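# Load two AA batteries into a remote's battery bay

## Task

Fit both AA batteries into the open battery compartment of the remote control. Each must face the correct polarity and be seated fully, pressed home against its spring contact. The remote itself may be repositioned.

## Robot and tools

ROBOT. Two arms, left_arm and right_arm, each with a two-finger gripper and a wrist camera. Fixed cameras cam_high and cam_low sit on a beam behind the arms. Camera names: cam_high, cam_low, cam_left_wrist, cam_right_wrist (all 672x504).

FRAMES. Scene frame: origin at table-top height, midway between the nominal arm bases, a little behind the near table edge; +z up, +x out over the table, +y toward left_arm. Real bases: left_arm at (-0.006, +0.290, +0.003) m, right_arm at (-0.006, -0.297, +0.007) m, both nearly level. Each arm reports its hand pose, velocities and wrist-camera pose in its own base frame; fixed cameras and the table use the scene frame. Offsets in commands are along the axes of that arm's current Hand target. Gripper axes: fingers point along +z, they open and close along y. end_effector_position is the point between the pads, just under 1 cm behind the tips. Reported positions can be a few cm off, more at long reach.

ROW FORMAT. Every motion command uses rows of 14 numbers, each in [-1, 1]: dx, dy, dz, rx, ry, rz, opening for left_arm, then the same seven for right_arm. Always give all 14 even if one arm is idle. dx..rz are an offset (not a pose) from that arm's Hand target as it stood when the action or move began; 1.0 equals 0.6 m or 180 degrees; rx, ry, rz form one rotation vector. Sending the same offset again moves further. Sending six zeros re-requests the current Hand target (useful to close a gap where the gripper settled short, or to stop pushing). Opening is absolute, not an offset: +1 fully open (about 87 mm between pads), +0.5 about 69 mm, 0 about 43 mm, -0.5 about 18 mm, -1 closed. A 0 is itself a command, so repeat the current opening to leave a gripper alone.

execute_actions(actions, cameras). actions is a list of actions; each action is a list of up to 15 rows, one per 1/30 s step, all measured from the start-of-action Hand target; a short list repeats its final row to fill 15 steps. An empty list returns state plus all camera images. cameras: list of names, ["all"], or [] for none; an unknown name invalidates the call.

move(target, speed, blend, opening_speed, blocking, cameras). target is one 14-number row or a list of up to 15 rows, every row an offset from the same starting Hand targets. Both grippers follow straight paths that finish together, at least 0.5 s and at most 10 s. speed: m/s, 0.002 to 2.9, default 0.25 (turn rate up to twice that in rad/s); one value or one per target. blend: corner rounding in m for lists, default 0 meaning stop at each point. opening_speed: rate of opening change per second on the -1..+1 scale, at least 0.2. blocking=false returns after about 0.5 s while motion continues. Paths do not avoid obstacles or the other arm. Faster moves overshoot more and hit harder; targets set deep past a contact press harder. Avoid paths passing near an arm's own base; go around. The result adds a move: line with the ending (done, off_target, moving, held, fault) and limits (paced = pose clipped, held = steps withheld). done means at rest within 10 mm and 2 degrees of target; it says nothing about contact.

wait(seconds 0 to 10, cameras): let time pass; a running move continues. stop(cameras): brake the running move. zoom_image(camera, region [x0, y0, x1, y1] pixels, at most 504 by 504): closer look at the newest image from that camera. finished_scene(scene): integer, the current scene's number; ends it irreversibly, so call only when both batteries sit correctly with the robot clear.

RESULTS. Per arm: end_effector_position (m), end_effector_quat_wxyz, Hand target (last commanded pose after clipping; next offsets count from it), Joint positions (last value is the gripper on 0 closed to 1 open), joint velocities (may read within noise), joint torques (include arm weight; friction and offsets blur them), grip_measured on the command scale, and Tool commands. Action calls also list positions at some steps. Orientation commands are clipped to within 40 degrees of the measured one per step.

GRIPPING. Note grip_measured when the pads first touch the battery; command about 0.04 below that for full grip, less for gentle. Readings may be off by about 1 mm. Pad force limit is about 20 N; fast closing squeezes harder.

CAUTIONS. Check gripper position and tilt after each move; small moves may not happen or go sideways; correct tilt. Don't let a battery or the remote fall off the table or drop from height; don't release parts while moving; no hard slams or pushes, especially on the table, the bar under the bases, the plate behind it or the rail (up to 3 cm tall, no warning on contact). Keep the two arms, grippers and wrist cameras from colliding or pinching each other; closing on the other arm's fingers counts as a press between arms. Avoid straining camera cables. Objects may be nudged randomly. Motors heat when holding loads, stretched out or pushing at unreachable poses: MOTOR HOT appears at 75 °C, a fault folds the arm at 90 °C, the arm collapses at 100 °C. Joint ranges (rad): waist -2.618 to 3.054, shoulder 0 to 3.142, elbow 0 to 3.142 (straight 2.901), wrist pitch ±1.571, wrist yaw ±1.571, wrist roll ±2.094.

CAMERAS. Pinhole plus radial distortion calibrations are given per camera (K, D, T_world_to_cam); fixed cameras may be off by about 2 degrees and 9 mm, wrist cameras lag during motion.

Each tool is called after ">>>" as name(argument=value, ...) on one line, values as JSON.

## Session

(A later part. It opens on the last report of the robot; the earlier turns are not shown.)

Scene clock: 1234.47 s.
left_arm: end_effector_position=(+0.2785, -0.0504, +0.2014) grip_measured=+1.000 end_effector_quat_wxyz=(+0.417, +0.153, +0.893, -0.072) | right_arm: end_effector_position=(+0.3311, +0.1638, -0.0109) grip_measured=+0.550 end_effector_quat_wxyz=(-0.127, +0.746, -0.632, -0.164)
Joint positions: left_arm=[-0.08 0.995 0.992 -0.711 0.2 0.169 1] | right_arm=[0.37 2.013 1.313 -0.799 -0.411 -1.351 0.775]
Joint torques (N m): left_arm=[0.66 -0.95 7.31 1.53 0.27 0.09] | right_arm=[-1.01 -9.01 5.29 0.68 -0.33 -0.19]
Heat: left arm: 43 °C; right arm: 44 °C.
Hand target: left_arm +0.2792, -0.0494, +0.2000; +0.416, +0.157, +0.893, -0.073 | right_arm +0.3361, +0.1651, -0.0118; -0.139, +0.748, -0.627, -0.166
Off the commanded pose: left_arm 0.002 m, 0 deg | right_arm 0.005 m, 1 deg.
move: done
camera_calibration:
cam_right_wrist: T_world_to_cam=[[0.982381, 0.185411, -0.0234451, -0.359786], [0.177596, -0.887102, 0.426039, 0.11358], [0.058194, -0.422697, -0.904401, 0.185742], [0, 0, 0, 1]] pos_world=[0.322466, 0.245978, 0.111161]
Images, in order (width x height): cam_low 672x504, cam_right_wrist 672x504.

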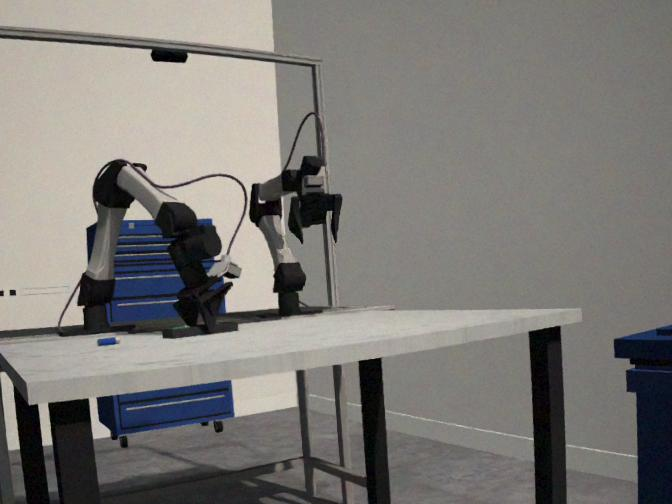

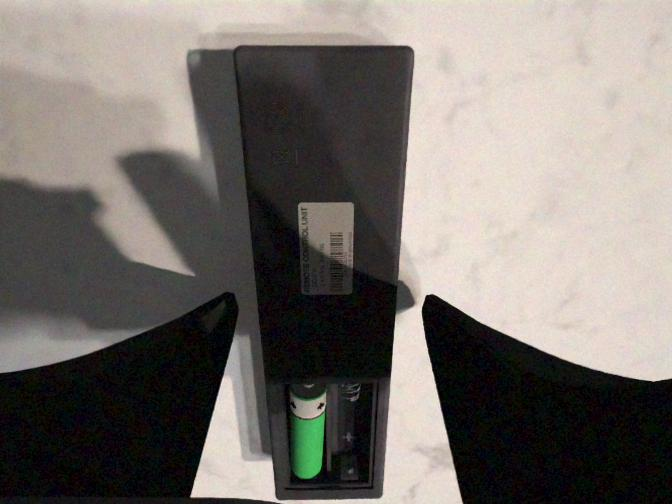

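>>> execute_actions(actions=[])

Scene clock: 1253.73 s.
left_arm: end_effector_position=(+0.2785, -0.0504, +0.2014) grip_measured=+1.000 end_effector_quat_wxyz=(+0.417, +0.153, +0.893, -0.072) | right_arm: end_effector_position=(+0.3311, +0.1638, -0.0109) grip_measured=+0.550 end_effector_quat_wxyz=(-0.127, +0.746, -0.632, -0.164)
Joint positions: left_arm=[-0.08 0.995 0.992 -0.711 0.2 0.169 1] | right_arm=[0.37 2.013 1.313 -0.799 -0.411 -1.351 0.775]
Joint velocities: within noise
Joint torques (N m): left_arm=[0.65 -0.99 7.35 1.54 0.29 0.09] | right_arm=[-0.92 -8.91 5.11 0.69 -0.33 -0.17]
Heat: left arm: 43 °C; right arm: 43 °C.
Hand target: left_arm +0.2792, -0.0494, +0.2000; +0.416, +0.157, +0.893, -0.073 | right_arm +0.3361, +0.1651, -0.0118; -0.139, +0.748, -0.627, -0.166
Tool commands: left_gripper/opening=+1.0 right_gripper/opening=+0.55
Off the commanded pose: left_arm 0.002 m, 0 deg | right_arm 0.005 m, 1 deg.
camera_calibration:
cam_left_wrist: T_world_to_cam=[[-0.321565, -0.946875, 0.00476625, 0.0391936], [-0.946723, 0.321599, 0.0170385, 0.294334], [-0.0176661, 0.000966654, -0.999843, 0.347444], [0, 0, 0, 1]] pos_world=[0.297394, -0.0578818, 0.342188]
cam_right_wrist: T_world_to_cam=[[0.982381, 0.185411, -0.0234451, -0.359786], [0.177596, -0.887102, 0.426039, 0.11358], [0.058194, -0.422697, -0.904401, 0.185742], [0, 0, 0, 1]] pos_world=[0.322466, 0.245978, 0.111161]

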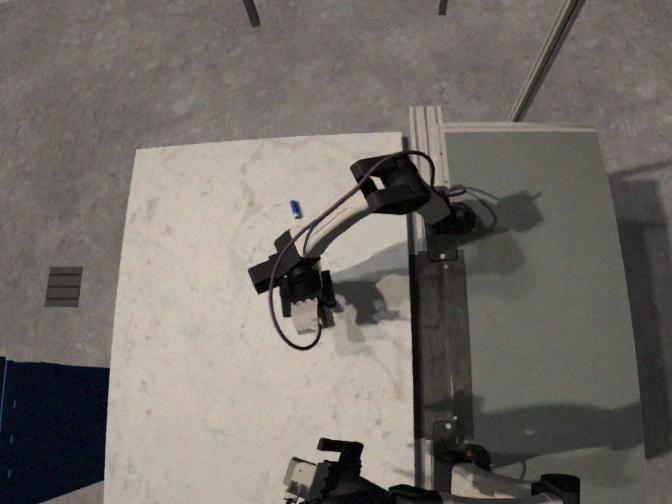

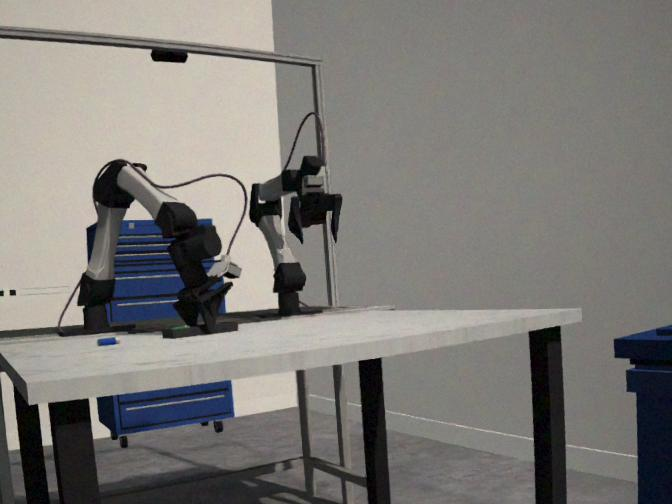

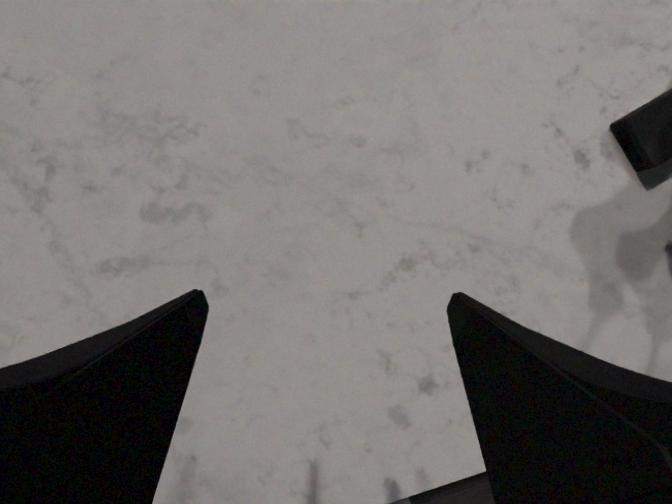

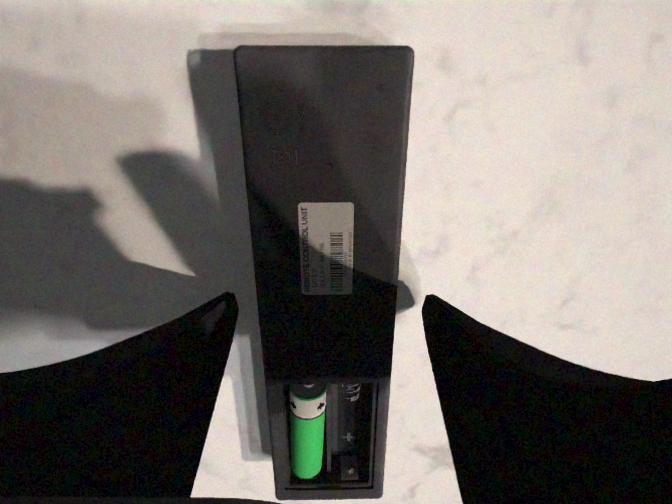

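>>> move(target=[0,0,0,0,0,0,1, -0.0845,0,-0.181,0,0,0,0.55], cameras=["cam_left_wrist","cam_right_wrist"])

Scene clock: 1273.50 s.
left_arm: end_effector_position=(+0.2785, -0.0504, +0.2014) grip_measured=+1.000 end_effector_quat_wxyz=(+0.417, +0.153, +0.893, -0.072) | right_arm: end_effector_position=(+0.3294, +0.1634, +0.0988) grip_measured=+0.550 end_effector_quat_wxyz=(-0.120, +0.745, -0.634, -0.168)
Joint positions: left_arm=[-0.08 0.995 0.992 -0.711 0.2 0.169 1] | right_arm=[0.37 1.917 1.629 -1.229 -0.413 -1.351 0.775]
Joint torques (N m): left_arm=[0.64 -0.98 7.28 1.54 0.28 0.09] | right_arm=[-1.02 -9.92 7.32 0.54 -0.33 -0.12]
Heat: left arm: 43 °C; right arm: 42 °C.
Hand target: left_arm +0.2792, -0.0494, +0.2000; +0.416, +0.157, +0.893, -0.073 | right_arm +0.3361, +0.1653, +0.1079; -0.139, +0.748, -0.627, -0.166
Off the commanded pose: left_arm 0.002 m, 0 deg | right_arm 0.012 m, 2 deg.
move: off_target (right_arm)
camera_calibration:
cam_left_wrist: T_world_to_cam=[[-0.321565, -0.946875, 0.00476625, 0.0391936], [-0.946723, 0.321599, 0.0170385, 0.294334], [-0.0176661, 0.000966654, -0.999843, 0.347444], [0, 0, 0, 1]] pos_world=[0.297394, -0.0578818, 0.342188]
cam_right_wrist: T_world_to_cam=[[0.981847, 0.185365, -0.0402163, -0.353567], [0.184599, -0.885103, 0.42722, 0.0639775], [0.0435959, -0.426888, -0.903253, 0.290281], [0, 0, 0, 1]] pos_world=[0.322683, 0.246083, 0.220646]
Images, in order (width x height): cam_left_wrist 672x504, cam_right_wrist 672x504.

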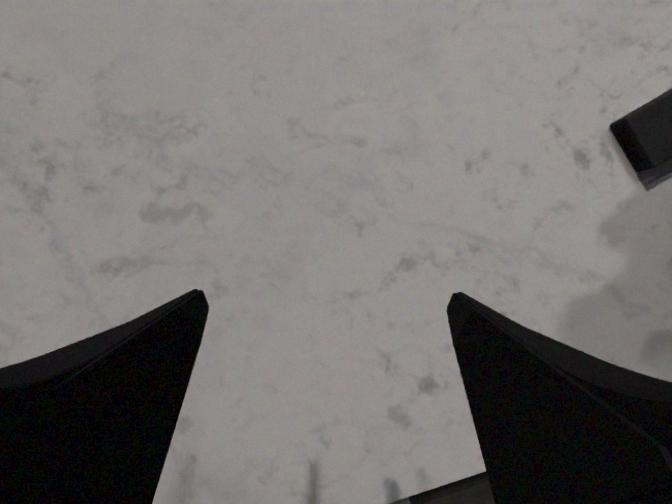

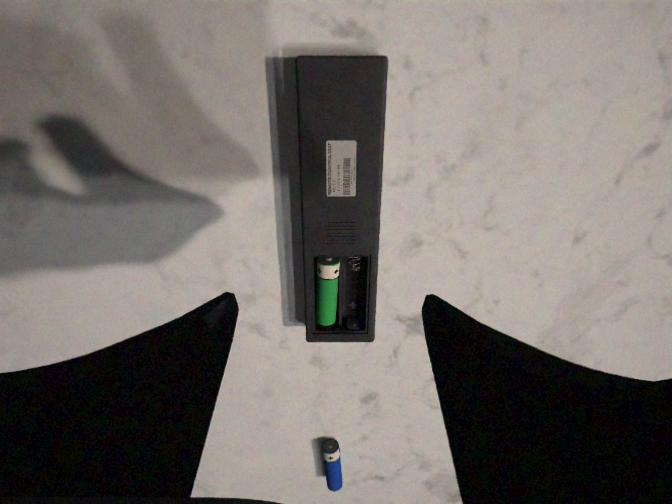

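>>> move(target=[[0,0,0,0,0,0,1, 0.1228,0.0570,-0.1347,0.2446,-0.0442,0.4238,0.55],[0,0,0,0,0,0,1, 0.294,0.0255,-0.141,0.537,0,0.843,0.3]], blend=[0.03,0], speed=0.3, cameras=["cam_left_wrist","cam_right_wrist"])

Scene clock: 1313.50 s.
left_arm: end_effector_position=(+0.2785, -0.0504, +0.2014) grip_measured=+1.000 end_effector_quat_wxyz=(+0.417, +0.153, +0.893, -0.072) | right_arm: end_effector_position=(+0.3468, -0.0269, +0.1046) grip_measured=+0.300 end_effector_quat_wxyz=(+0.249, +0.594, +0.732, -0.224)
Joint positions: left_arm=[-0.08 0.995 0.992 -0.711 0.2 0.169 1] | right_arm=[0.15 1.836 1.488 -1.217 0.682 1.512 0.65]
Joint torques (N m): left_arm=[0.66 -1.01 7.3 1.54 0.28 0.09] | right_arm=[-0.91 -7.49 7.58 0.42 0.54 0.29]
Heat: left arm: 43 °C; right arm: 44 °C.
Hand target: left_arm +0.2792, -0.0494, +0.2000; +0.416, +0.157, +0.893, -0.073 | right_arm +0.3551, -0.0301, +0.1102; +0.262, +0.603, +0.720, -0.220
Off the commanded pose: left_arm 0.002 m, 0 deg | right_arm 0.011 m, 2 deg.
move: off_target (right_arm)
camera_calibration:
cam_left_wrist: T_world_to_cam=[[-0.321565, -0.946875, 0.00476625, 0.0391936], [-0.946723, 0.321599, 0.0170385, 0.294334], [-0.0176661, 0.000966654, -0.999843, 0.347444], [0, 0, 0, 1]] pos_world=[0.297394, -0.0578818, 0.342188]
cam_right_wrist: T_world_to_cam=[[-0.976614, -0.212854, 0.0303055, 0.325874], [-0.204428, 0.962977, 0.17574, 0.100897], [-0.0665904, 0.165435, -0.98397, 0.27607], [0, 0, 0, 1]] pos_world=[0.357263, -0.0734697, 0.244038]
Images, in order (width x height): cam_left_wrist 672x504, cam_right_wrist 672x504.

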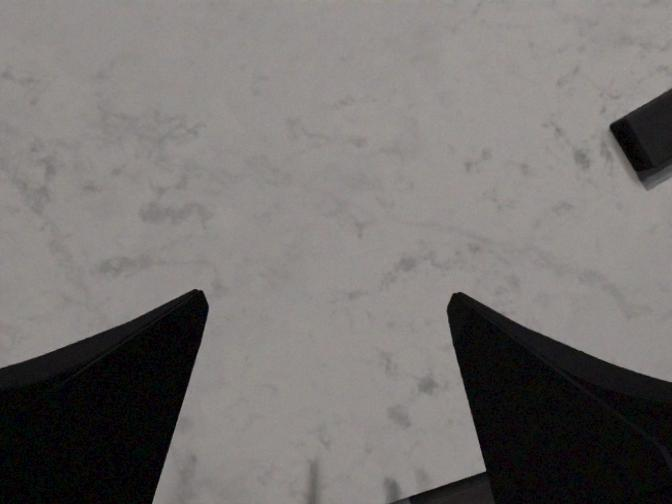

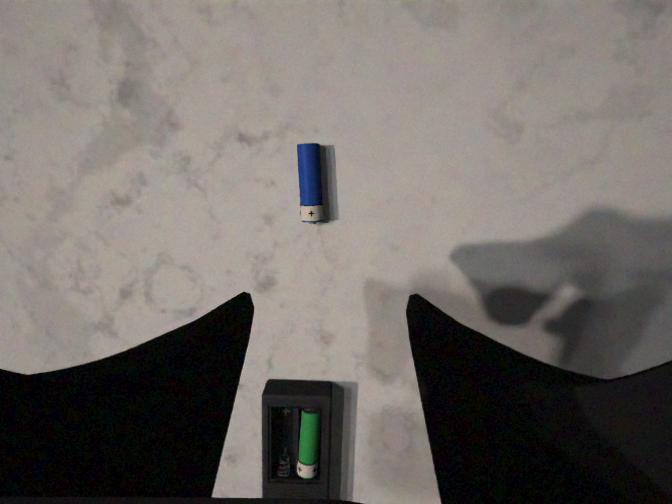

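>>> move(target=[0,0,0,0,0,0,1, 0.0440,0.0117,0.1265,-0.0275,-0.0109,-0.0313,0.0], cameras=["cam_right_wrist"])

Scene clock: 1326.73 s.
left_arm: end_effector_position=(+0.2785, -0.0504, +0.2014) grip_measured=+1.000 end_effector_quat_wxyz=(+0.417, +0.153, +0.893, -0.072) | right_arm: end_effector_position=(+0.3629, -0.0533, +0.0310) grip_measured=+0.000 end_effector_quat_wxyz=(+0.279, +0.551, +0.757, -0.214)
Joint positions: left_arm=[-0.08 0.995 0.992 -0.711 0.2 0.169 1] | right_arm=[0.082 1.87 1.212 -0.737 0.701 1.277 0.5]
Joint torques (N m): left_arm=[0.66 -1.03 7.32 1.53 0.27 0.09] | right_arm=[-0.9 -9.31 5.27 0.89 0.54 -0.14]
Heat: left arm: 43 °C; right arm: 44 °C.
Hand target: left_arm +0.2792, -0.0494, +0.2000; +0.416, +0.157, +0.893, -0.073 | right_arm +0.3670, -0.0570, +0.0352; +0.289, +0.551, +0.753, -0.212
Off the commanded pose: left_arm 0.002 m, 0 deg | right_arm 0.007 m, 1 deg.
move: done
camera_calibration:
cam_right_wrist: T_world_to_cam=[[-0.947751, -0.318582, 0.0165292, 0.322551], [-0.313384, 0.939474, 0.138492, 0.181934], [-0.0596497, 0.126076, -0.990226, 0.204784], [0, 0, 0, 1]] pos_world=[0.374929, -0.0939814, 0.172255]
Images, in order (width x height): cam_right_wrist 672x504.

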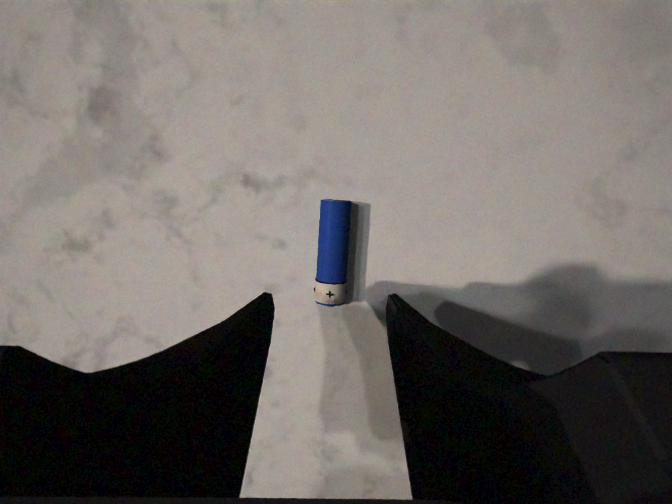

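>>> move(target=[0,0,0,0,0,0,1, 0.0395,-0.0048,0.0547,0,0,0,0.0], speed=0.12, cameras=["cam_right_wrist"])

>>> zoom_image(camera="cam_right_wrist", region=[230, 200, 430, 350])

Scene clock: 1332.47 s.
left_arm: end_effector_position=(+0.2785, -0.0504, +0.2014) grip_measured=+1.000 end_effector_quat_wxyz=(+0.417, +0.153, +0.893, -0.072) | right_arm: end_effector_position=(+0.3614, -0.0592, -0.0060) grip_measured=+0.000 end_effector_quat_wxyz=(+0.282, +0.552, +0.755, -0.213)
Joint positions: left_arm=[-0.08 0.995 0.992 -0.711 0.2 0.169 1] | right_arm=[0.066 1.923 1.116 -0.568 0.701 1.258 0.5]
Joint torques (N m): left_arm=[0.65 -0.99 7.35 1.54 0.28 0.08] | right_arm=[-0.84 -8.29 5.3 0.9 0.47 -0.11]
Heat: left arm: 43 °C; right arm: 44 °C.
Hand target: left_arm +0.2792, -0.0494, +0.2000; +0.416, +0.157, +0.893, -0.073 | right_arm +0.3655, -0.0621, -0.0050; +0.289, +0.551, +0.753, -0.212
Off the commanded pose: left_arm 0.002 m, 0 deg | right_arm 0.005 m, 1 deg.
move: done
camera_calibration:
cam_right_wrist: T_world_to_cam=[[-0.948294, -0.31725, 0.00951268, 0.320092], [-0.313194, 0.94019, 0.133986, 0.192063], [-0.0514509, 0.124079, -0.990938, 0.165632], [0, 0, 0, 1]] pos_world=[0.372216, -0.0995779, 0.135353]
Images, in order (width x height): cam_right_wrist 672x504.

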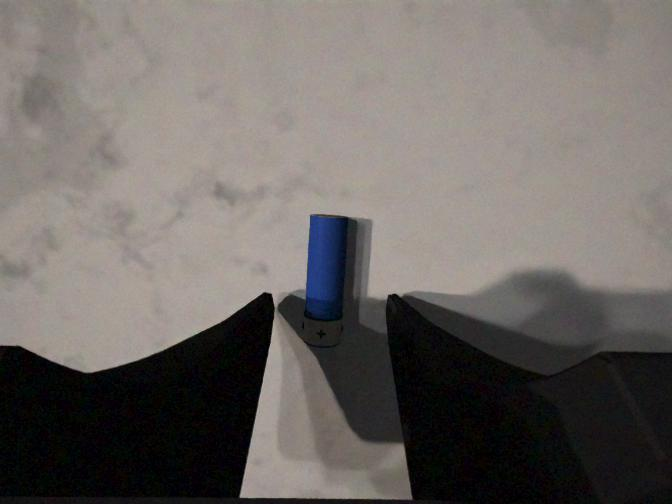

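Scaled by 2.520 from the camera's 672x504 image, which has a finer 960x720 frame.

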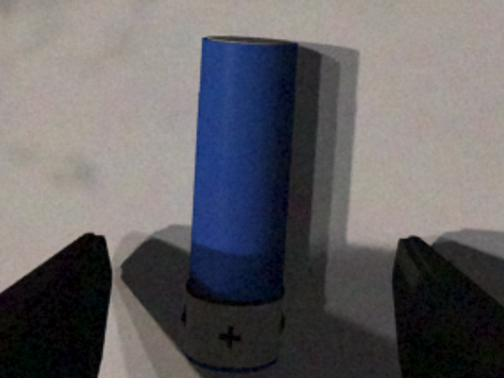

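>>> move(target=[[0,0,0,0,0,0,1, 0.005,0,0.0055,0,0,0,0.0],[0,0,0,0,0,0,1, 0.005,0,0.0055,0,0,0,-0.69]], speed=0.1, opening_speed=0.4, cameras=["cam_right_wrist"])

Scene clock: 1339.23 s.
left_arm: end_effector_position=(+0.2785, -0.0504, +0.2014) grip_measured=+1.000 end_effector_quat_wxyz=(+0.417, +0.153, +0.893, -0.072) | right_arm: end_effector_position=(+0.3635, -0.0591, -0.0076) grip_measured=-0.608 end_effector_quat_wxyz=(+0.286, +0.553, +0.754, -0.210)
Joint positions: left_arm=[-0.08 0.995 0.992 -0.711 0.2 0.169 1] | right_arm=[0.066 1.927 1.112 -0.55 0.701 1.256 0.196]
Joint torques (N m): left_arm=[0.61 -0.95 7.27 1.53 0.28 0.09] | right_arm=[-0.84 -7.98 5 0.91 0.44 -0.18]
Heat: left arm: 43 °C; right arm: 44 °C.
Hand target: left_arm +0.2792, -0.0494, +0.2000; +0.416, +0.157, +0.893, -0.073 | right_arm +0.3654, -0.0621, -0.0096; +0.289, +0.551, +0.753, -0.212
Off the commanded pose: left_arm 0.002 m, 0 deg | right_arm 0.004 m, 0 deg.
move: done
camera_calibration:
cam_right_wrist: T_world_to_cam=[[-0.947964, -0.318377, 0.00093698, 0.321893], [-0.315494, 0.939769, 0.131518, 0.19361], [-0.0427529, 0.124379, -0.991313, 0.16091], [0, 0, 0, 1]] pos_world=[0.373105, -0.0994789, 0.133748]
Images, in order (width x height): cam_right_wrist 672x504.

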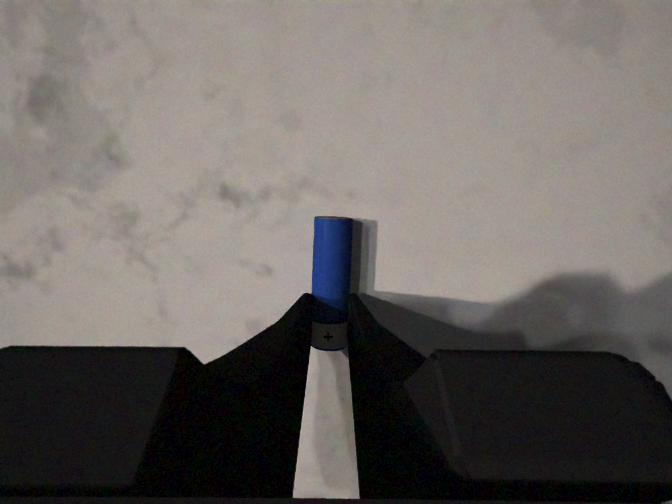

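>>> move(target=[-0.0067,-0.4025,0.267,0.2259,0.0506,0.2261,0.6, -0.1687,-0.0577,-0.1622,0,0,0,-0.69], speed=0.25, cameras=["all"])

Scene clock: 1345.30 s.
left_arm: end_effector_position=(+0.3078, -0.3105, +0.0929) grip_measured=+0.600 end_effector_quat_wxyz=(+0.256, +0.581, +0.744, -0.210) | right_arm: end_effector_position=(+0.3287, -0.0815, +0.1169) grip_measured=-0.608 end_effector_quat_wxyz=(+0.274, +0.548, +0.757, -0.227)
Joint positions: left_arm=[-0.678 1.833 1.394 -0.574 0.399 0.533 0.8] | right_arm=[0.007 1.659 1.306 -1.003 0.701 1.182 0.196]
Joint torques (N m): left_arm=[-0.14 -5.9 10.66 1.2 0.4 0.14] | right_arm=[-0.66 -9.02 8.17 0.74 0.38 -0.18]
Heat: left arm: 43 °C; right arm: 44 °C.
Hand target: left_arm +0.3145, -0.3192, +0.1000; +0.267, +0.588, +0.733, -0.214 | right_arm +0.3355, -0.0822, +0.1306; +0.289, +0.551, +0.753, -0.212
Off the commanded pose: left_arm 0.013 m, 2 deg | right_arm 0.015 m, 2 deg.
move: off_target (left_arm, right_arm)
camera_calibration:
cam_left_wrist: T_world_to_cam=[[-0.968054, -0.250253, 0.0156516, 0.217093], [-0.241062, 0.946044, 0.216539, 0.365749], [-0.0689966, 0.205849, -0.976148, 0.316961], [0, 0, 0, 1]] pos_world=[0.320195, -0.356933, 0.226805]
cam_right_wrist: T_world_to_cam=[[-0.948469, -0.314159, 0.0413501, 0.277449], [-0.306565, 0.942789, 0.131023, 0.184659], [-0.0801466, 0.111595, -0.990517, 0.29686], [0, 0, 0, 1]] pos_world=[0.343554, -0.120059, 0.258377]

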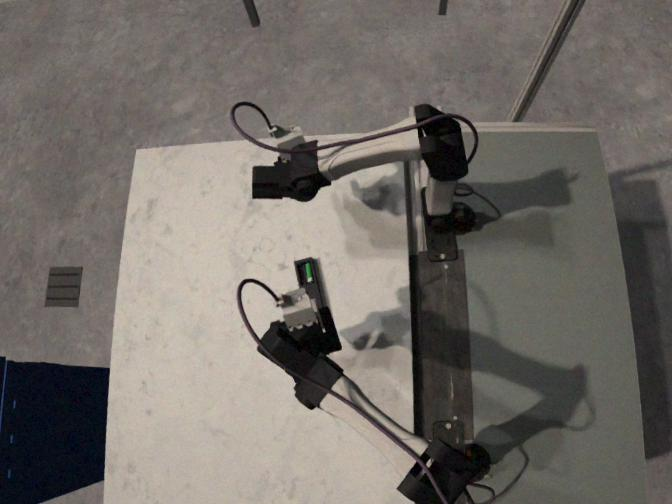

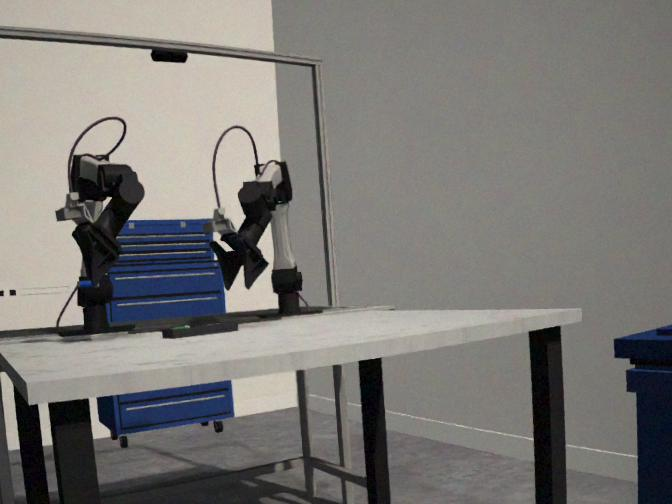

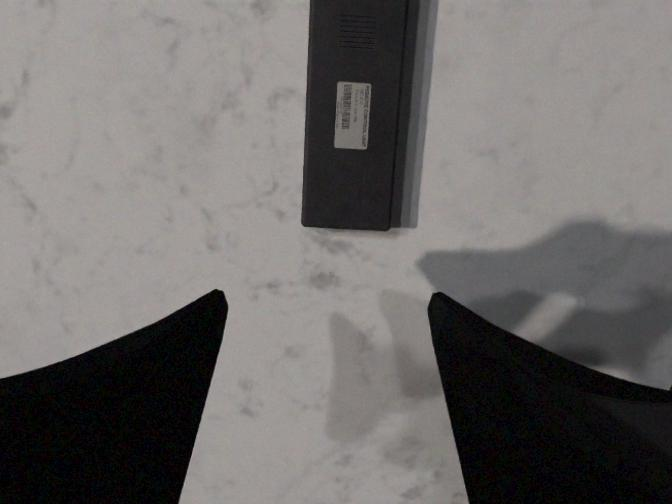

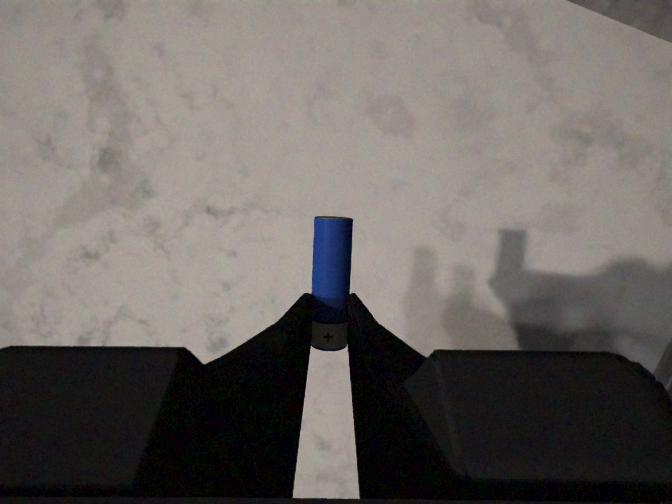

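>>> move(target=[[0.1173,0.0437,-0.1638,0,0,0,0.6, 0.0625,0.001,-0.1448,-0.2921,0.0316,-0.3669,-0.69],[0.1173,0.0437,-0.1638,0,0,0,0.6, 0.2103,0.116,-0.177,-0.4719,0.0134,-0.8339,-0.69]], speed=0.25, blend=[0.03,0], cameras=["cam_right_wrist"])

Scene clock: 1374.97 s.
left_arm: end_effector_position=(+0.3156, -0.2001, +0.1190) grip_measured=+0.600 end_effector_quat_wxyz=(+0.250, +0.583, +0.742, -0.214) | right_arm: end_effector_position=(+0.3454, +0.0931, +0.1202) grip_measured=-0.608 end_effector_quat_wxyz=(-0.089, +0.748, -0.646, -0.122)
Joint positions: left_arm=[-0.391 1.671 1.327 -0.812 0.544 0.824 0.8] | right_arm=[0.227 1.915 1.723 -1.379 -0.303 -1.489 0.196]
Joint torques (N m): left_arm=[0.51 -8.68 6.39 0.99 0.53 0.11] | right_arm=[0.28 -8.58 7.54 0.36 -0.13 -0.23]
Heat: left arm: 42 °C; right arm: 47 °C.
Hand target: left_arm +0.3145, -0.1991, +0.1300; +0.267, +0.588, +0.733, -0.214 | right_arm +0.3521, +0.0961, +0.1250; -0.095, +0.757, -0.636, -0.113
Off the commanded pose: left_arm 0.011 m, 2 deg | right_arm 0.009 m, 2 deg.
move: off_target (left_arm)
camera_calibration:
cam_right_wrist: T_world_to_cam=[[0.985599, 0.165776, -0.0333489, -0.355682], [0.158324, -0.835417, 0.52632, -0.0177594], [0.0593908, -0.524021, -0.849632, 0.276049], [0, 0, 0, 1]] pos_world=[0.336977, 0.188782, 0.232026]
Images, in order (width x height): cam_right_wrist 672x504.

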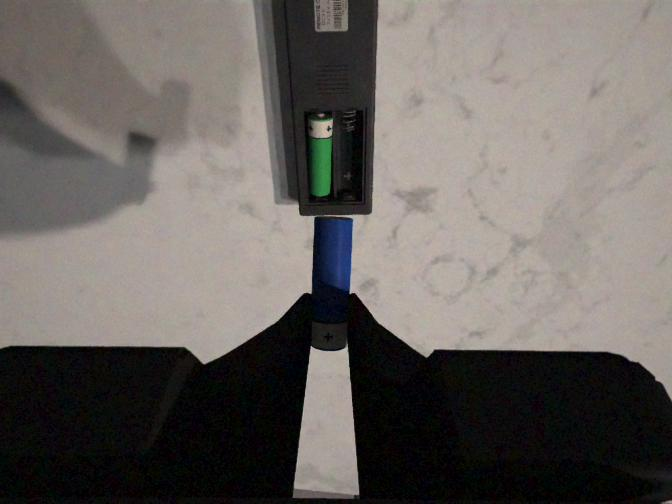

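>>> move(target=[0,0,0,0,0,0,0.6, 0.0337,-0.0105,0.1203,-0.0036,0,-0.0117,-0.69], speed=0.2, cameras=["cam_right_wrist"])

>>> zoom_image(camera="cam_right_wrist", region=[230, 100, 430, 350])

Scene clock: 1397.27 s.
left_arm: end_effector_position=(+0.3156, -0.2001, +0.1190) grip_measured=+0.600 end_effector_quat_wxyz=(+0.250, +0.583, +0.742, -0.214) | right_arm: end_effector_position=(+0.3531, +0.0944, +0.0487) grip_measured=-0.608 end_effector_quat_wxyz=(-0.086, +0.759, -0.633, -0.124)
Joint positions: left_arm=[-0.391 1.671 1.327 -0.812 0.544 0.824 0.8] | right_arm=[0.227 1.976 1.522 -1.13 -0.301 -1.526 0.196]
Joint torques (N m): left_arm=[0.46 -8.68 6.37 0.98 0.53 0.1] | right_arm=[0.73 -9.51 5.56 0.51 -0.04 -0.24]
Heat: left arm: 41 °C; right arm: 46 °C.
Hand target: left_arm +0.3145, -0.1991, +0.1300; +0.267, +0.588, +0.733, -0.214 | right_arm +0.3581, +0.0989, +0.0501; -0.093, +0.769, -0.621, -0.115
Off the commanded pose: left_arm 0.011 m, 2 deg | right_arm 0.007 m, 2 deg.
move: off_target (left_arm)
camera_calibration:
cam_right_wrist: T_world_to_cam=[[0.979011, 0.200819, -0.0347821, -0.366845], [0.188627, -0.828159, 0.5278, 0.00833191], [0.0771873, -0.523282, -0.848656, 0.20913], [0, 0, 0, 1]] pos_world=[0.341431, 0.190004, 0.160323]
Images, in order (width x height): cam_right_wrist 672x504.

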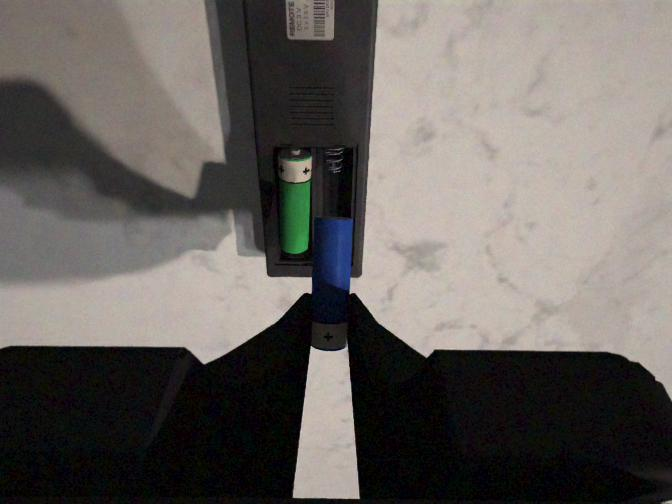

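Scaled by 2.016 from the camera's 672x504 image, which has a finer 960x720 frame.

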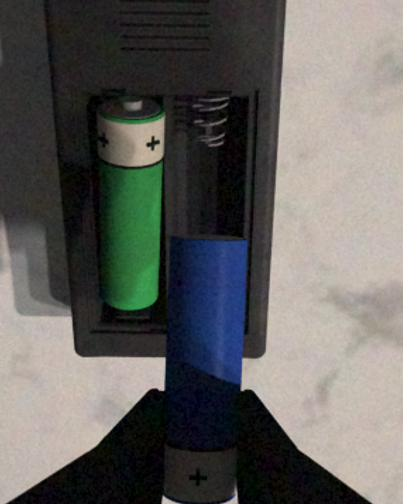

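>>> move(target=[0,0,0,0,0,0,0.6, 0.0188,0.0003,0.0684,0,0,0,-0.69], speed=0.1, cameras=["cam_right_wrist","cam_low"])

>>> zoom_image(camera="cam_right_wrist", region=[230, 100, 430, 350])

>>> zoom_image(camera="cam_low", region=[130, 270, 270, 360])

Scene clock: 1405.83 s.
left_arm: end_effector_position=(+0.3156, -0.2001, +0.1190) grip_measured=+0.600 end_effector_quat_wxyz=(+0.250, +0.583, +0.742, -0.214) | right_arm: end_effector_position=(+0.3518, +0.0957, +0.0084) grip_measured=-0.608 end_effector_quat_wxyz=(-0.085, +0.761, -0.631, -0.124)
Joint positions: left_arm=[-0.391 1.671 1.327 -0.812 0.544 0.824 0.8] | right_arm=[0.232 2.016 1.414 -0.981 -0.301 -1.526 0.196]
Joint torques (N m): left_arm=[0.46 -8.7 6.42 0.98 0.54 0.1] | right_arm=[0.54 -9.4 5.04 0.6 -0.1 -0.14]
Heat: left arm: 41 °C; right arm: 45 °C.
Hand target: left_arm +0.3145, -0.1991, +0.1300; +0.267, +0.588, +0.733, -0.214 | right_arm +0.3576, +0.1001, +0.0076; -0.093, +0.769, -0.621, -0.115
Off the commanded pose: left_arm 0.011 m, 2 deg | right_arm 0.007 m, 2 deg.
move: off_target (left_arm)
camera_calibration:
cam_right_wrist: T_world_to_cam=[[0.978172, 0.204876, -0.0347244, -0.367316], [0.192034, -0.827413, 0.527741, 0.0296266], [0.0793898, -0.522889, -0.848696, 0.174872], [0, 0, 0, 1]] pos_world=[0.339726, 0.191206, 0.120023]
Images, in order (width x height): cam_low 672x504, cam_right_wrist 672x504.

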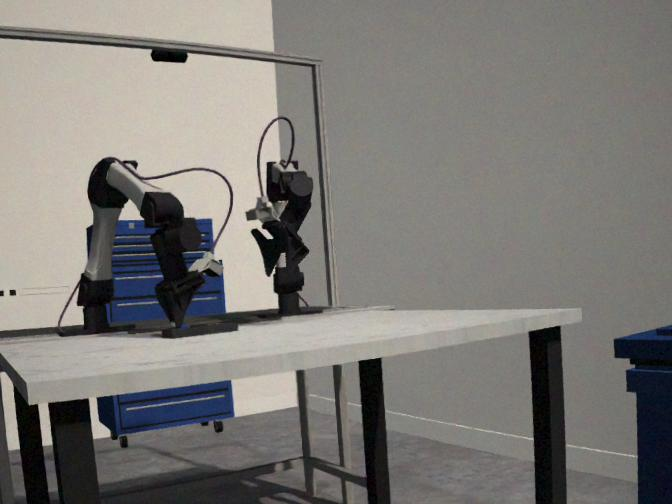

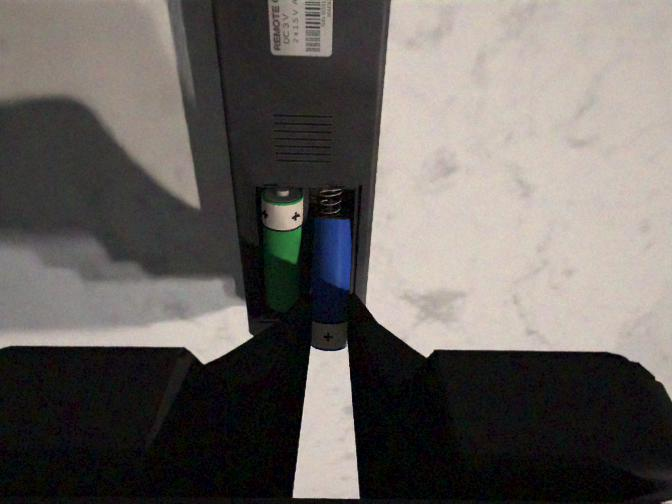

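Scaled by 2.016 from the camera's 672x504 image, which has a finer 960x720 frame.

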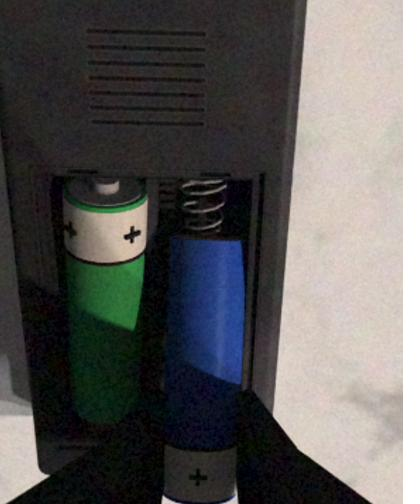

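Scaled by 3.600 from the camera's 672x504 image, which has a finer 960x720 frame.

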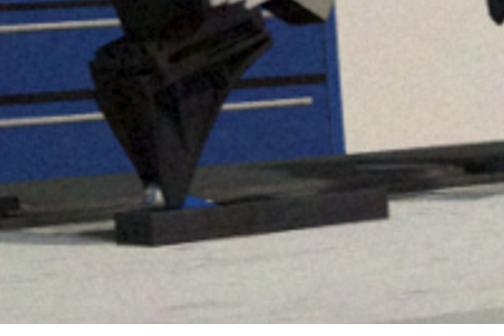

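>>> move(target=[0,0,0,0,0,0,0.6, 0.0029,0,0.0096,0,0,0,-0.69], speed=0.05, cameras=["cam_right_wrist","cam_low"])

>>> zoom_image(camera="cam_low", region=[150, 270, 250, 350])

Scene clock: 1411.37 s.
left_arm: end_effector_position=(+0.3156, -0.2001, +0.1190) grip_measured=+0.600 end_effector_quat_wxyz=(+0.250, +0.583, +0.742, -0.214) | right_arm: end_effector_position=(+0.3523, +0.0958, +0.0060) grip_measured=-0.608 end_effector_quat_wxyz=(-0.087, +0.761, -0.631, -0.122)
Joint positions: left_arm=[-0.391 1.671 1.327 -0.812 0.544 0.824 0.8] | right_arm=[0.232 2.017 1.405 -0.967 -0.301 -1.526 0.196]
Joint torques (N m): left_arm=[0.47 -8.7 6.41 0.99 0.53 0.1] | right_arm=[0.51 -8.42 5.12 0.73 -0.06 -0.17]
Heat: left arm: 41 °C; right arm: 45 °C.
Hand target: left_arm +0.3145, -0.1991, +0.1300; +0.267, +0.588, +0.733, -0.214 | right_arm +0.3576, +0.1001, +0.0015; -0.093, +0.769, -0.621, -0.115
Off the commanded pose: left_arm 0.011 m, 2 deg | right_arm 0.008 m, 2 deg.
move: off_target (left_arm)
camera_calibration:
cam_right_wrist: T_world_to_cam=[[0.978303, 0.20497, -0.0301671, -0.368092], [0.189742, -0.827956, 0.527719, 0.0317571], [0.0831894, -0.521993, -0.848883, 0.171389], [0, 0, 0, 1]] pos_world=[0.339822, 0.191205, 0.117626]
Images, in order (width x height): cam_low 672x504, cam_right_wrist 672x504.

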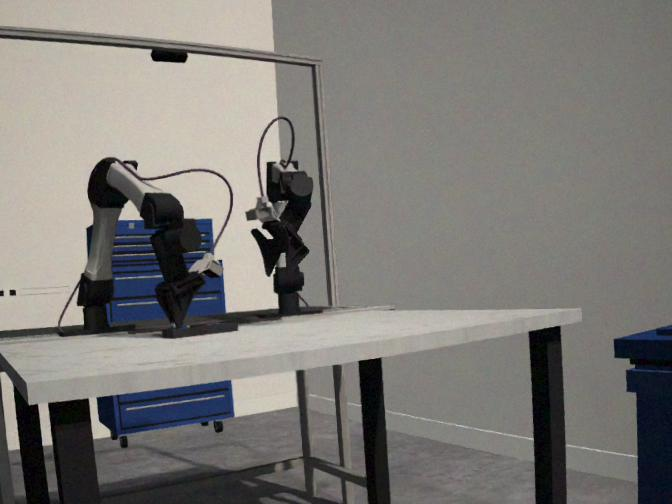

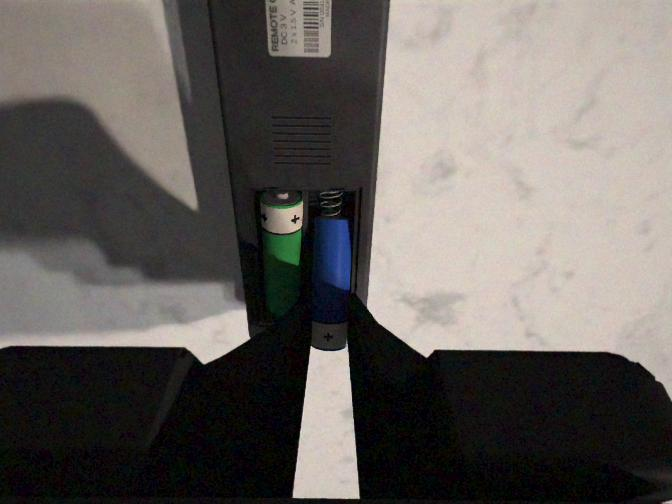

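Scaled by 5.040 from the camera's 672x504 image, which has a finer 960x720 frame.

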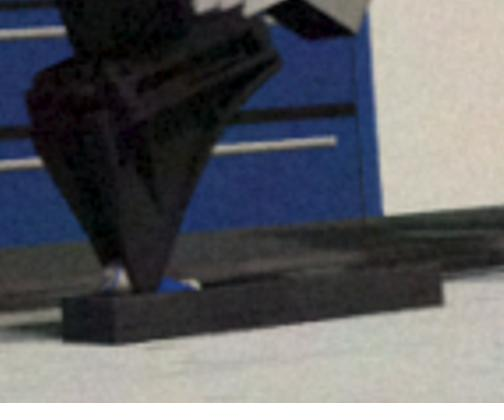

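>>> move(target=[[0,0,0,0,0,0,0.6, -0.0015,0,-0.0048,0,0,0,-0.69],[0,0,0,0,0,0,0.6, -0.0015,0,-0.0048,0,0,0,-0.45]], speed=0.05, opening_speed=0.2, cameras=["cam_right_wrist","cam_low"])

>>> zoom_image(camera="cam_low", region=[150, 270, 250, 350])

>>> zoom_image(camera="cam_right_wrist", region=[230, 150, 430, 400])

Scene clock: 1417.00 s.
left_arm: end_effector_position=(+0.3156, -0.2001, +0.1190) grip_measured=+0.600 end_effector_quat_wxyz=(+0.250, +0.583, +0.742, -0.214) | right_arm: end_effector_position=(+0.3523, +0.0958, +0.0060) grip_measured=-0.450 end_effector_quat_wxyz=(-0.087, +0.761, -0.631, -0.122)
Joint positions: left_arm=[-0.391 1.671 1.327 -0.812 0.544 0.824 0.8] | right_arm=[0.232 2.017 1.405 -0.967 -0.301 -1.526 0.275]
Joint torques (N m): left_arm=[0.43 -8.69 6.42 0.99 0.53 0.11] | right_arm=[0.46 -8.83 5.33 0.54 -0.05 -0.11]
Heat: left arm: 41 °C; right arm: 44 °C.
Hand target: left_arm +0.3145, -0.1991, +0.1300; +0.267, +0.588, +0.733, -0.214 | right_arm +0.3576, +0.1001, +0.0045; -0.093, +0.769, -0.621, -0.115
Off the commanded pose: left_arm 0.011 m, 2 deg | right_arm 0.007 m, 2 deg.
move: off_target (left_arm)
camera_calibration:
cam_right_wrist: T_world_to_cam=[[0.978303, 0.20497, -0.0301671, -0.368092], [0.189742, -0.827956, 0.527719, 0.0317571], [0.0831894, -0.521993, -0.848883, 0.171389], [0, 0, 0, 1]] pos_world=[0.339822, 0.191205, 0.117626]
Images, in order (width x height): cam_low 672x504, cam_right_wrist 672x504.

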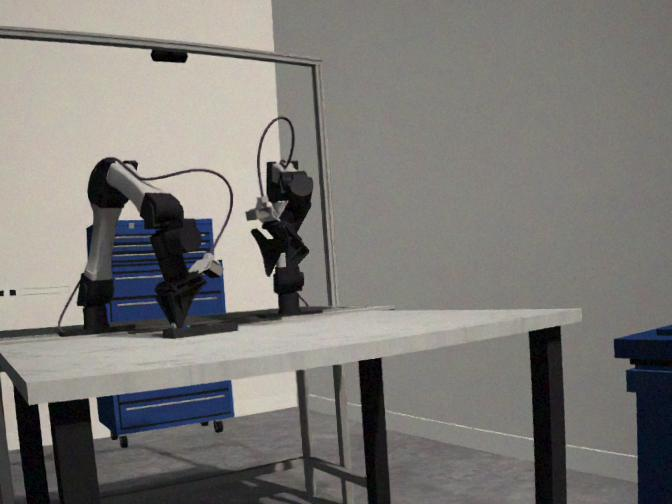

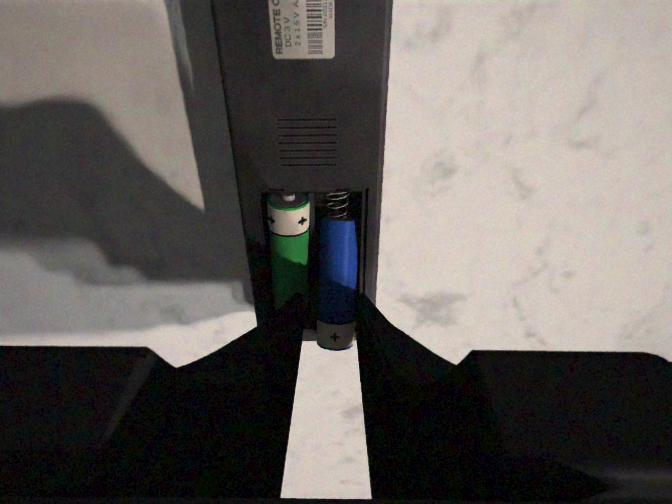

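Scaled by 5.040 from the camera's 672x504 image, which has a finer 960x720 frame.

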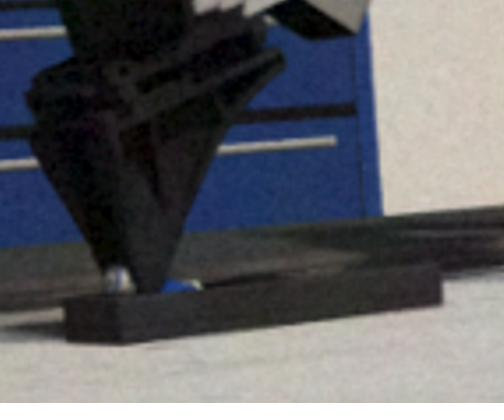

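Scaled by 2.016 from the camera's 672x504 image, which has a finer 960x720 frame.

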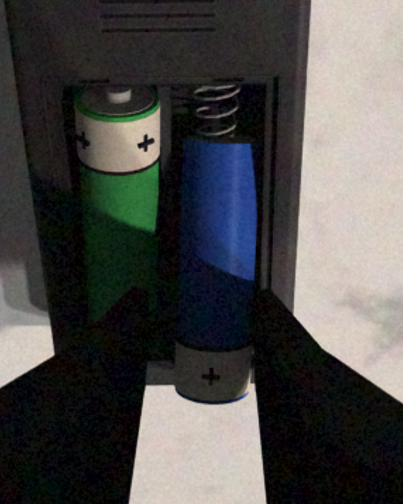

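>>> move(target=[[0,0,0,0,0,0,0.6, 0,0,-0.117,0,0,0,-0.45],[0,0,0,0,0,0,0.6, 0.0593,0.1128,-0.3067,0.1815,-0.0344,0.4728,-0.3]], speed=[0.06,0.25], blend=[0.01,0], cameras=["cam_right_wrist","cam_high"])

Scene clock: 1464.63 s.
left_arm: end_effector_position=(+0.3156, -0.2001, +0.1190) grip_measured=+0.600 end_effector_quat_wxyz=(+0.250, +0.583, +0.742, -0.214) | right_arm: end_effector_position=(+0.3092, +0.0027, +0.1643) grip_measured=-0.300 end_effector_quat_wxyz=(+0.205, -0.105, +0.973, +0.026)
Joint positions: left_arm=[-0.391 1.671 1.327 -0.812 0.544 0.824 0.8] | right_arm=[-0.02 1.488 1.379 -1.057 -0.102 -0.214 0.35]
Joint torques (N m): left_arm=[0.47 -8.72 6.35 0.99 0.53 0.11] | right_arm=[-0.8 -7.3 6.15 1.13 0.08 0.2]
Heat: left arm: 40 °C; right arm: 43 °C.
Hand target: left_arm +0.3145, -0.1991, +0.1300; +0.267, +0.588, +0.733, -0.214 | right_arm +0.3098, +0.0000, +0.1701; +0.216, -0.094, +0.972, +0.021
Off the commanded pose: left_arm 0.011 m, 2 deg | right_arm 0.006 m, 2 deg.
move: off_target (left_arm)
camera_calibration:
cam_right_wrist: T_world_to_cam=[[0.232118, -0.972586, -0.0140379, -0.070695], [-0.878343, -0.215782, 0.426557, 0.22447], [-0.417893, -0.0866813, -0.904352, 0.423628], [0, 0, 0, 1]] pos_world=[0.390602, 0.0164003, 0.286367]
Images, in order (width x height): cam_high 672x504, cam_right_wrist 672x504.

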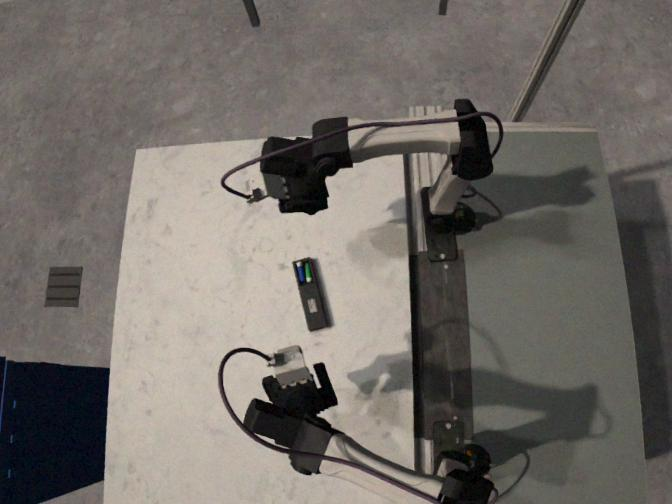

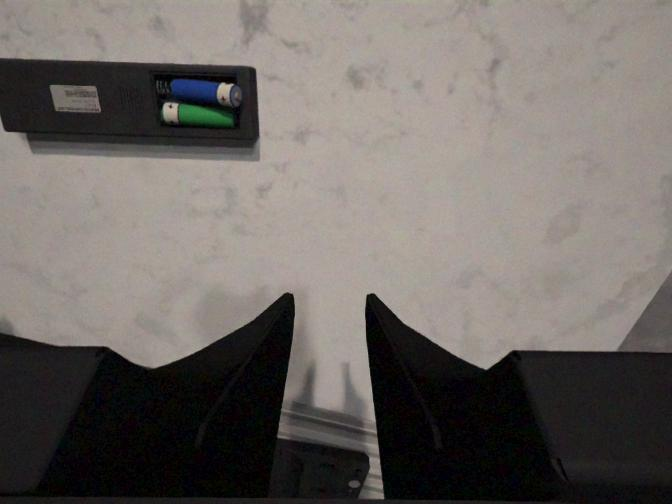

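>>> move(target=[-0.0268,-0.0592,0.1837,0.0045,-0.0834,0.004,0.6, 0,0,0,0,0,0,-0.3], speed=0.2, cameras=["cam_left_wrist"])

Scene clock: 1473.83 s.
left_arm: end_effector_position=(+0.2991, -0.2848, +0.0611) grip_measured=+0.600 end_effector_quat_wxyz=(+0.358, +0.562, +0.688, -0.288) | right_arm: end_effector_position=(+0.3092, +0.0027, +0.1643) grip_measured=-0.300 end_effector_quat_wxyz=(+0.205, -0.105, +0.973, +0.026)
Joint positions: left_arm=[-0.551 1.69 0.926 -0.035 0.633 0.555 0.8] | right_arm=[-0.02 1.488 1.379 -1.057 -0.102 -0.214 0.35]
Joint torques (N m): left_arm=[-0.43 -4.49 6.11 1.58 0.4 -0.14] | right_arm=[-0.59 -7.42 6.27 1.12 0.11 0.21]
Heat: left arm: 40 °C; right arm: 44 °C.
Hand target: left_arm +0.2979, -0.2881, +0.0558; +0.357, +0.561, +0.687, -0.292 | right_arm +0.3098, +0.0000, +0.1701; +0.216, -0.094, +0.972, +0.021
Off the commanded pose: left_arm 0.006 m, 1 deg | right_arm 0.006 m, 2 deg.
move: done
camera_calibration:
cam_left_wrist: T_world_to_cam=[[-0.976429, -0.215823, -0.00253582, 0.229013], [-0.215237, 0.974517, -0.0631603, 0.363598], [0.0161027, -0.0611257, -0.998, 0.179837], [0, 0, 0, 1]] pos_world=[0.298979, -0.293913, 0.203023]
Images, in order (width x height): cam_left_wrist 672x504.

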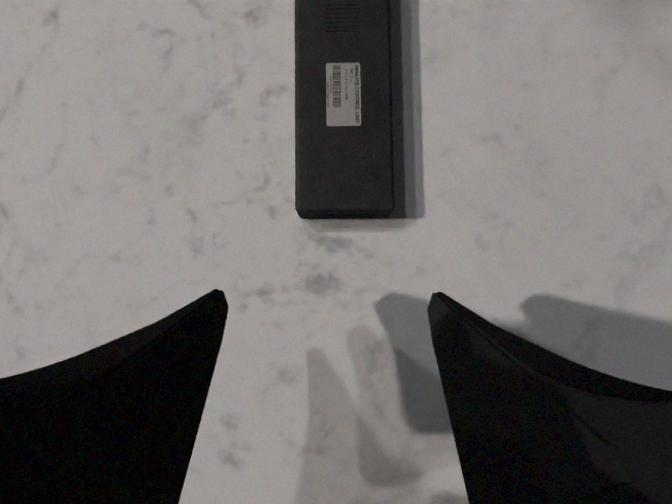

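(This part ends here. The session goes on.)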